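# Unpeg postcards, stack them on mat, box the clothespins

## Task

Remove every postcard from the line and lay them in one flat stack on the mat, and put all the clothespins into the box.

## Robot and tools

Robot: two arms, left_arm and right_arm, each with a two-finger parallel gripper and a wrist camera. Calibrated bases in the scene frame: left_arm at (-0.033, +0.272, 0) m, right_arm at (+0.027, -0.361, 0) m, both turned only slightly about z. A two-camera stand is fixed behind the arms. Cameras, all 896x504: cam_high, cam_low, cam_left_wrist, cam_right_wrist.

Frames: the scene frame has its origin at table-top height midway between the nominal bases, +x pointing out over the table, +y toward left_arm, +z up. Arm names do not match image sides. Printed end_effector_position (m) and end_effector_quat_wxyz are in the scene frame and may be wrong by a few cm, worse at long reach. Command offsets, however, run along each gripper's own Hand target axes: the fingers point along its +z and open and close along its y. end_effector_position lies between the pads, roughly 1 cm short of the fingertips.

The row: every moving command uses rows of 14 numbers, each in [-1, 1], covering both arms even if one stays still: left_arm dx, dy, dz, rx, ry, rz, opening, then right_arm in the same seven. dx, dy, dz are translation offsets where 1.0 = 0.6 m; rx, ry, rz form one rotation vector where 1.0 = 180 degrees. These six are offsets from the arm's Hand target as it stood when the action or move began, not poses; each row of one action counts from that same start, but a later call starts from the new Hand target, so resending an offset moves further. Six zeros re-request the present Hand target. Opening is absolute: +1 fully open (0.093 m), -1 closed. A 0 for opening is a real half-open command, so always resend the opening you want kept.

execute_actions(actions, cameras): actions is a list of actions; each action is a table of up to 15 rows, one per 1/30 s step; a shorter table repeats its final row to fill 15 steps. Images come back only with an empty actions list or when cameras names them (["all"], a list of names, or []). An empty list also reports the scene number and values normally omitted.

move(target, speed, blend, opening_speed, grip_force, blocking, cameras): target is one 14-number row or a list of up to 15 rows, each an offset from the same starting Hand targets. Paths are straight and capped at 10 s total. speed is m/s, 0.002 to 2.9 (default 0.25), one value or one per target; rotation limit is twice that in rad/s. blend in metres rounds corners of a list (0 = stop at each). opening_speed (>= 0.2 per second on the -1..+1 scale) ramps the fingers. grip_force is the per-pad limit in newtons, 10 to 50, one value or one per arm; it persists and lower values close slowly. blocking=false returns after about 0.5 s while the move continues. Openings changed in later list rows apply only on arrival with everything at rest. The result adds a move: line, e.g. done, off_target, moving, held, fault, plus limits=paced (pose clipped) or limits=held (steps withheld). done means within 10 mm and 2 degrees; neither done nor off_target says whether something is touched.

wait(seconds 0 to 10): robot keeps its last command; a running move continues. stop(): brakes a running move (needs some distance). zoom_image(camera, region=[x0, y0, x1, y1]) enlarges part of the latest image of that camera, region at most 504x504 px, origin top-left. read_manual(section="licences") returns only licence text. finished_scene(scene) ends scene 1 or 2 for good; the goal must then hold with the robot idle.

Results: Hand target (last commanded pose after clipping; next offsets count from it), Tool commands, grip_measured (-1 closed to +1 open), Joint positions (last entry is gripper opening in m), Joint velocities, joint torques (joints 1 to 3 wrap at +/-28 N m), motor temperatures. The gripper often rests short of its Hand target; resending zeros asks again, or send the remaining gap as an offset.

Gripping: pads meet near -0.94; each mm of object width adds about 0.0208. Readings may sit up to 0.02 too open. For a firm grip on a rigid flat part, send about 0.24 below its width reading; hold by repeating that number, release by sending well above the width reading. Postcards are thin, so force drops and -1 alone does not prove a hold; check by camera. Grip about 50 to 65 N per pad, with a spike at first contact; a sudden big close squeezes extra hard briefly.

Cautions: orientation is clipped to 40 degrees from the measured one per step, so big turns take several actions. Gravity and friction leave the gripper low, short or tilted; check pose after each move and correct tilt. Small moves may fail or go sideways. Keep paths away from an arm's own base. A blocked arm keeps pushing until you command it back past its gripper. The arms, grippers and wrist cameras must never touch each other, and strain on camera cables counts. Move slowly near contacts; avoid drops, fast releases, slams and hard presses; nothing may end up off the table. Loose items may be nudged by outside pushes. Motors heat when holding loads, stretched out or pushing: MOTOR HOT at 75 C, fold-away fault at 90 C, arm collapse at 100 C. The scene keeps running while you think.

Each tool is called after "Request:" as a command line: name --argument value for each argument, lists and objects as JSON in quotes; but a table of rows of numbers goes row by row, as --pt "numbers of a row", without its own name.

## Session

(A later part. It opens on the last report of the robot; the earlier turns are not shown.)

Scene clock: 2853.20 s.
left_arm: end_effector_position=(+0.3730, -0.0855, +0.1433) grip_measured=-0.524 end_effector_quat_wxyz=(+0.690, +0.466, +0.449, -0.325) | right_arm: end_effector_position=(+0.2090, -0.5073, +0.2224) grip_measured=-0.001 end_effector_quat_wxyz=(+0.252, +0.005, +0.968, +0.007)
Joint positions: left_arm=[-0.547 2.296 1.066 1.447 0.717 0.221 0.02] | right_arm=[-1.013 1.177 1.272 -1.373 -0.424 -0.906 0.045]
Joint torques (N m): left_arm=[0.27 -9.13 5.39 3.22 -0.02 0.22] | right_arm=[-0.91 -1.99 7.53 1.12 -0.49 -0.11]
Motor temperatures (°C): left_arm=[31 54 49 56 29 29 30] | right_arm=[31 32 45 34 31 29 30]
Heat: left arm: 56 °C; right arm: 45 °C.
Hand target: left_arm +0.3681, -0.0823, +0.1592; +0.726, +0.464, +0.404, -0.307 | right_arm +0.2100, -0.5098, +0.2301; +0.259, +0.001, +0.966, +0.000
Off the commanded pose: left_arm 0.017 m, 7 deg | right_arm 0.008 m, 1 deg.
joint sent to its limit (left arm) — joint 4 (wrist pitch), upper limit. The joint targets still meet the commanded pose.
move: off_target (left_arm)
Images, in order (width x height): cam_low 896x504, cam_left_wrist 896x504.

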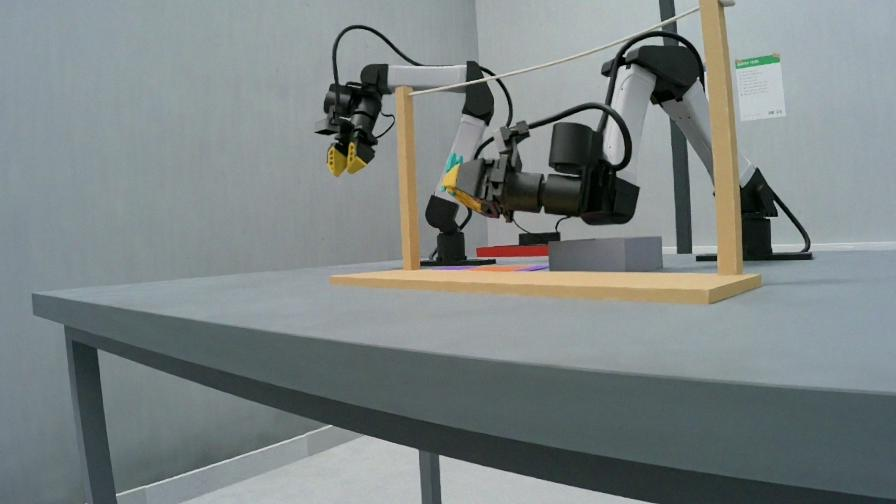

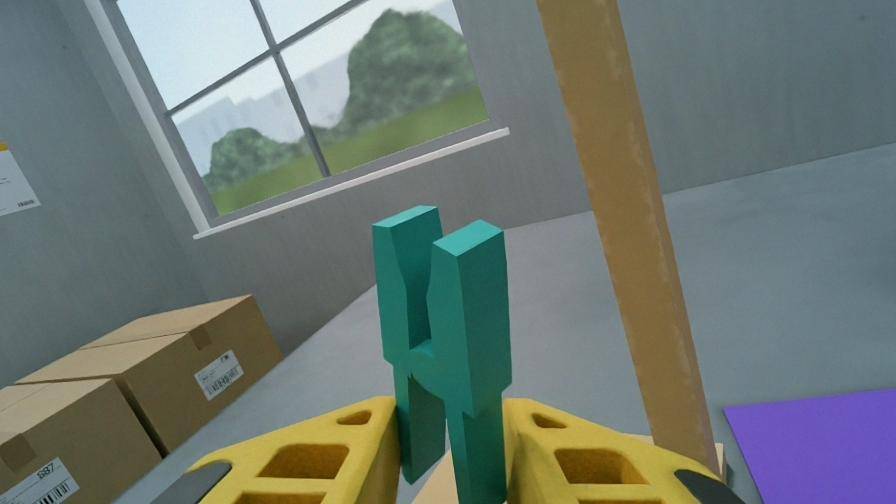

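Request:
move --pt "-0.0969 -0.031 -0.0811 0 0 0 -0.53 0 0 0 0 0 0 0" --pt "-0.1797 -0.1123 -0.3758 0 0.44 0 -0.53 0 0 0 0 0 0 0" --pt "-0.0023 -0.1988 -0.425 0 0.44 0 -0.53 0 0 0 0 0 0 0" --pt "-0.0023 -0.1988 -0.425 0 0.44 0 0.0 0 0 0 0 0 0 0" --speed '[0.25, 0.28, 0.1, 0.1]' --blend '[0.04, 0.01, 0, 0]' --opening_speed 0.4 --cameras '["cam_left_wrist", "cam_high"]'

Scene clock: 2883.77 s.
left_arm: end_effector_position=(+0.1982, +0.1057, +0.0547) grip_measured=-0.002 end_effector_quat_wxyz=(+0.314, +0.554, +0.768, +0.062) | right_arm: end_effector_position=(+0.2090, -0.5073, +0.2224) grip_measured=-0.001 end_effector_quat_wxyz=(+0.252, +0.005, +0.968, +0.007)
Joint positions: left_arm=[-0.761 1.156 0.479 -0.264 -0.181 0.579 0.045] | right_arm=[-1.013 1.177 1.272 -1.373 -0.424 -0.906 0.045]
Joint torques (N m): left_arm=[-0.06 -1.76 6.45 1.63 0.09 -0.29] | right_arm=[-0.91 -2 7.51 1.12 -0.49 -0.11]
Motor temperatures (°C): left_arm=[31 54 48 64 29 29 31] | right_arm=[31 32 45 34 31 29 30]
Heat: left arm: 64 °C; right arm: 45 °C.
Hand target: left_arm +0.1929, +0.1077, +0.0478; +0.302, +0.554, +0.774, +0.059 | right_arm +0.2100, -0.5098, +0.2301; +0.259, +0.001, +0.966, +0.000
Off the commanded pose: left_arm 0.009 m, 2 deg | right_arm 0.008 m, 1 deg.
move: done; blend cut to 0.039 m at target 1
Images, in order (width x height): cam_high 896x504, cam_left_wrist 896x504.

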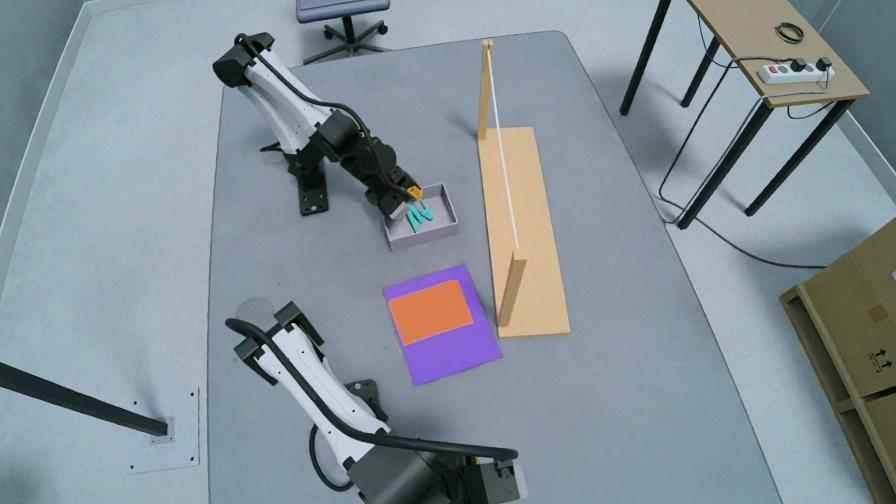

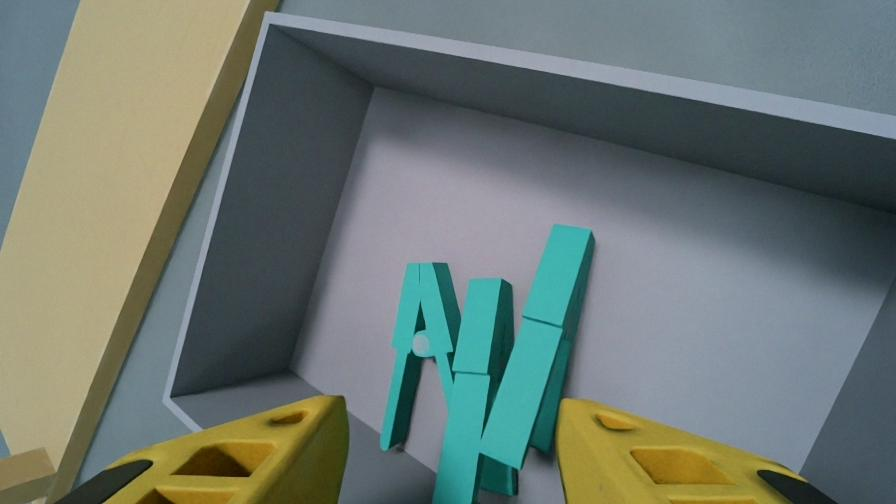

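Request:
move --pt "-0.0128 0.0145 -0.0107 0 0 0 0 0 0 0 0 0 0 0" --pt "-0.112 0.1197 -0.211 0 0 0 0 0 0 0 0 0 0 0" --speed '[0.05, 0.12]' --blend '[0.005, 0]' --cameras '["cam_left_wrist", "cam_high"]'

Request:
zoom_image --camera "cam_high" --region '[360, 160, 560, 400]'

Scene clock: 2901.87 s.
left_arm: end_effector_position=(+0.1965, +0.1071, +0.2018) grip_measured=-0.002 end_effector_quat_wxyz=(+0.298, +0.558, +0.772, +0.064) | right_arm: end_effector_position=(+0.2090, -0.5073, +0.2224) grip_measured=-0.001 end_effector_quat_wxyz=(+0.252, +0.005, +0.968, +0.007)
Joint positions: left_arm=[-0.761 1.098 1.064 -0.941 -0.18 0.579 0.045] | right_arm=[-1.013 1.177 1.272 -1.373 -0.424 -0.906 0.045]
Joint torques (N m): left_arm=[0.9 -1.88 9.98 1.59 0.12 -0.15] | right_arm=[-0.91 -1.99 7.53 1.12 -0.49 -0.11]
Motor temperatures (°C): left_arm=[31 49 48 58 29 29 30] | right_arm=[31 32 45 34 31 29 30]
Heat: left arm: 58 °C; right arm: 45 °C.
Hand target: left_arm +0.1982, +0.1057, +0.2079; +0.302, +0.554, +0.774, +0.059 | right_arm +0.2100, -0.5098, +0.2301; +0.259, +0.001, +0.966, +0.000
Off the commanded pose: left_arm 0.007 m, 1 deg | right_arm 0.008 m, 1 deg.
move: done
Images, in order (width x height): cam_high 896x504, cam_left_wrist 896x504.

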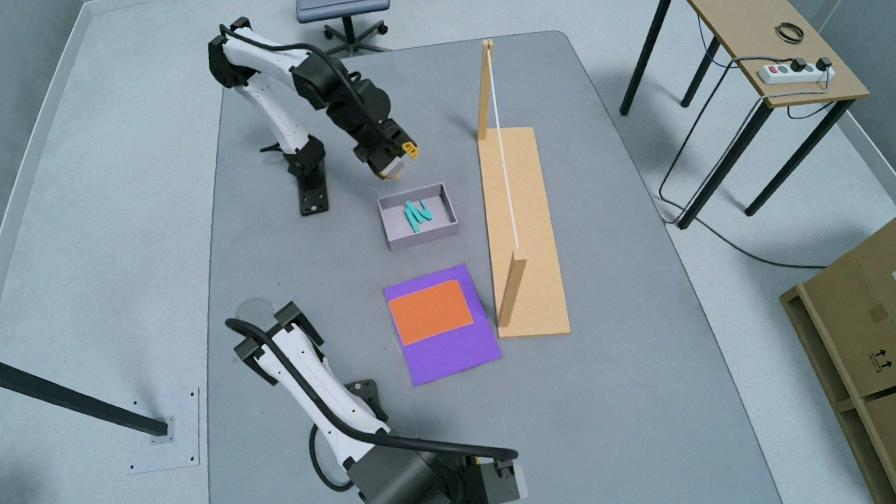

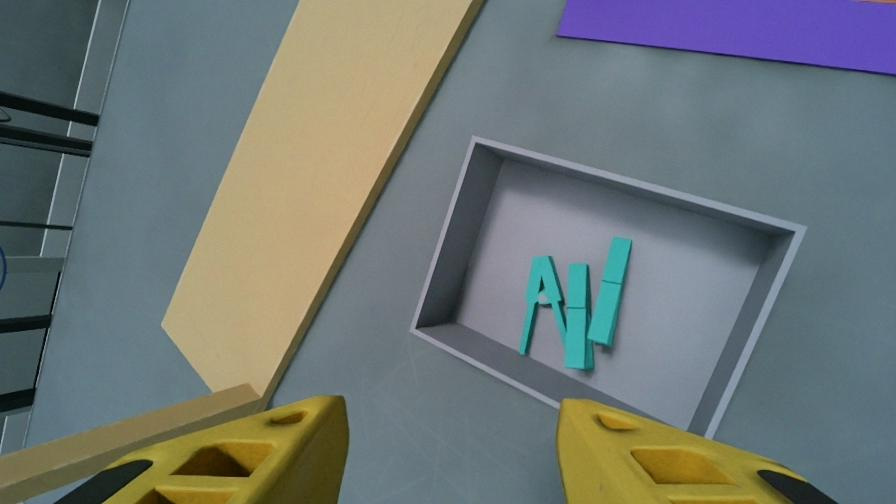

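Scaled by 2.100.

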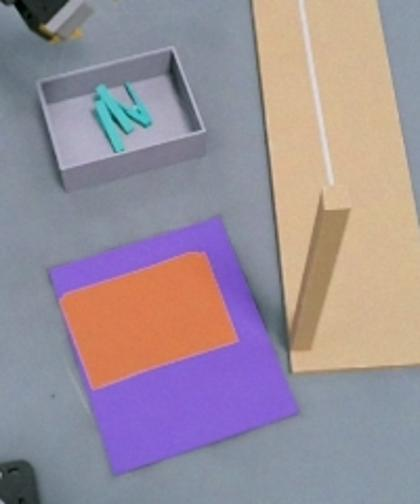

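Request:
finished_scene --scene 2

The scene is finished: the task was done.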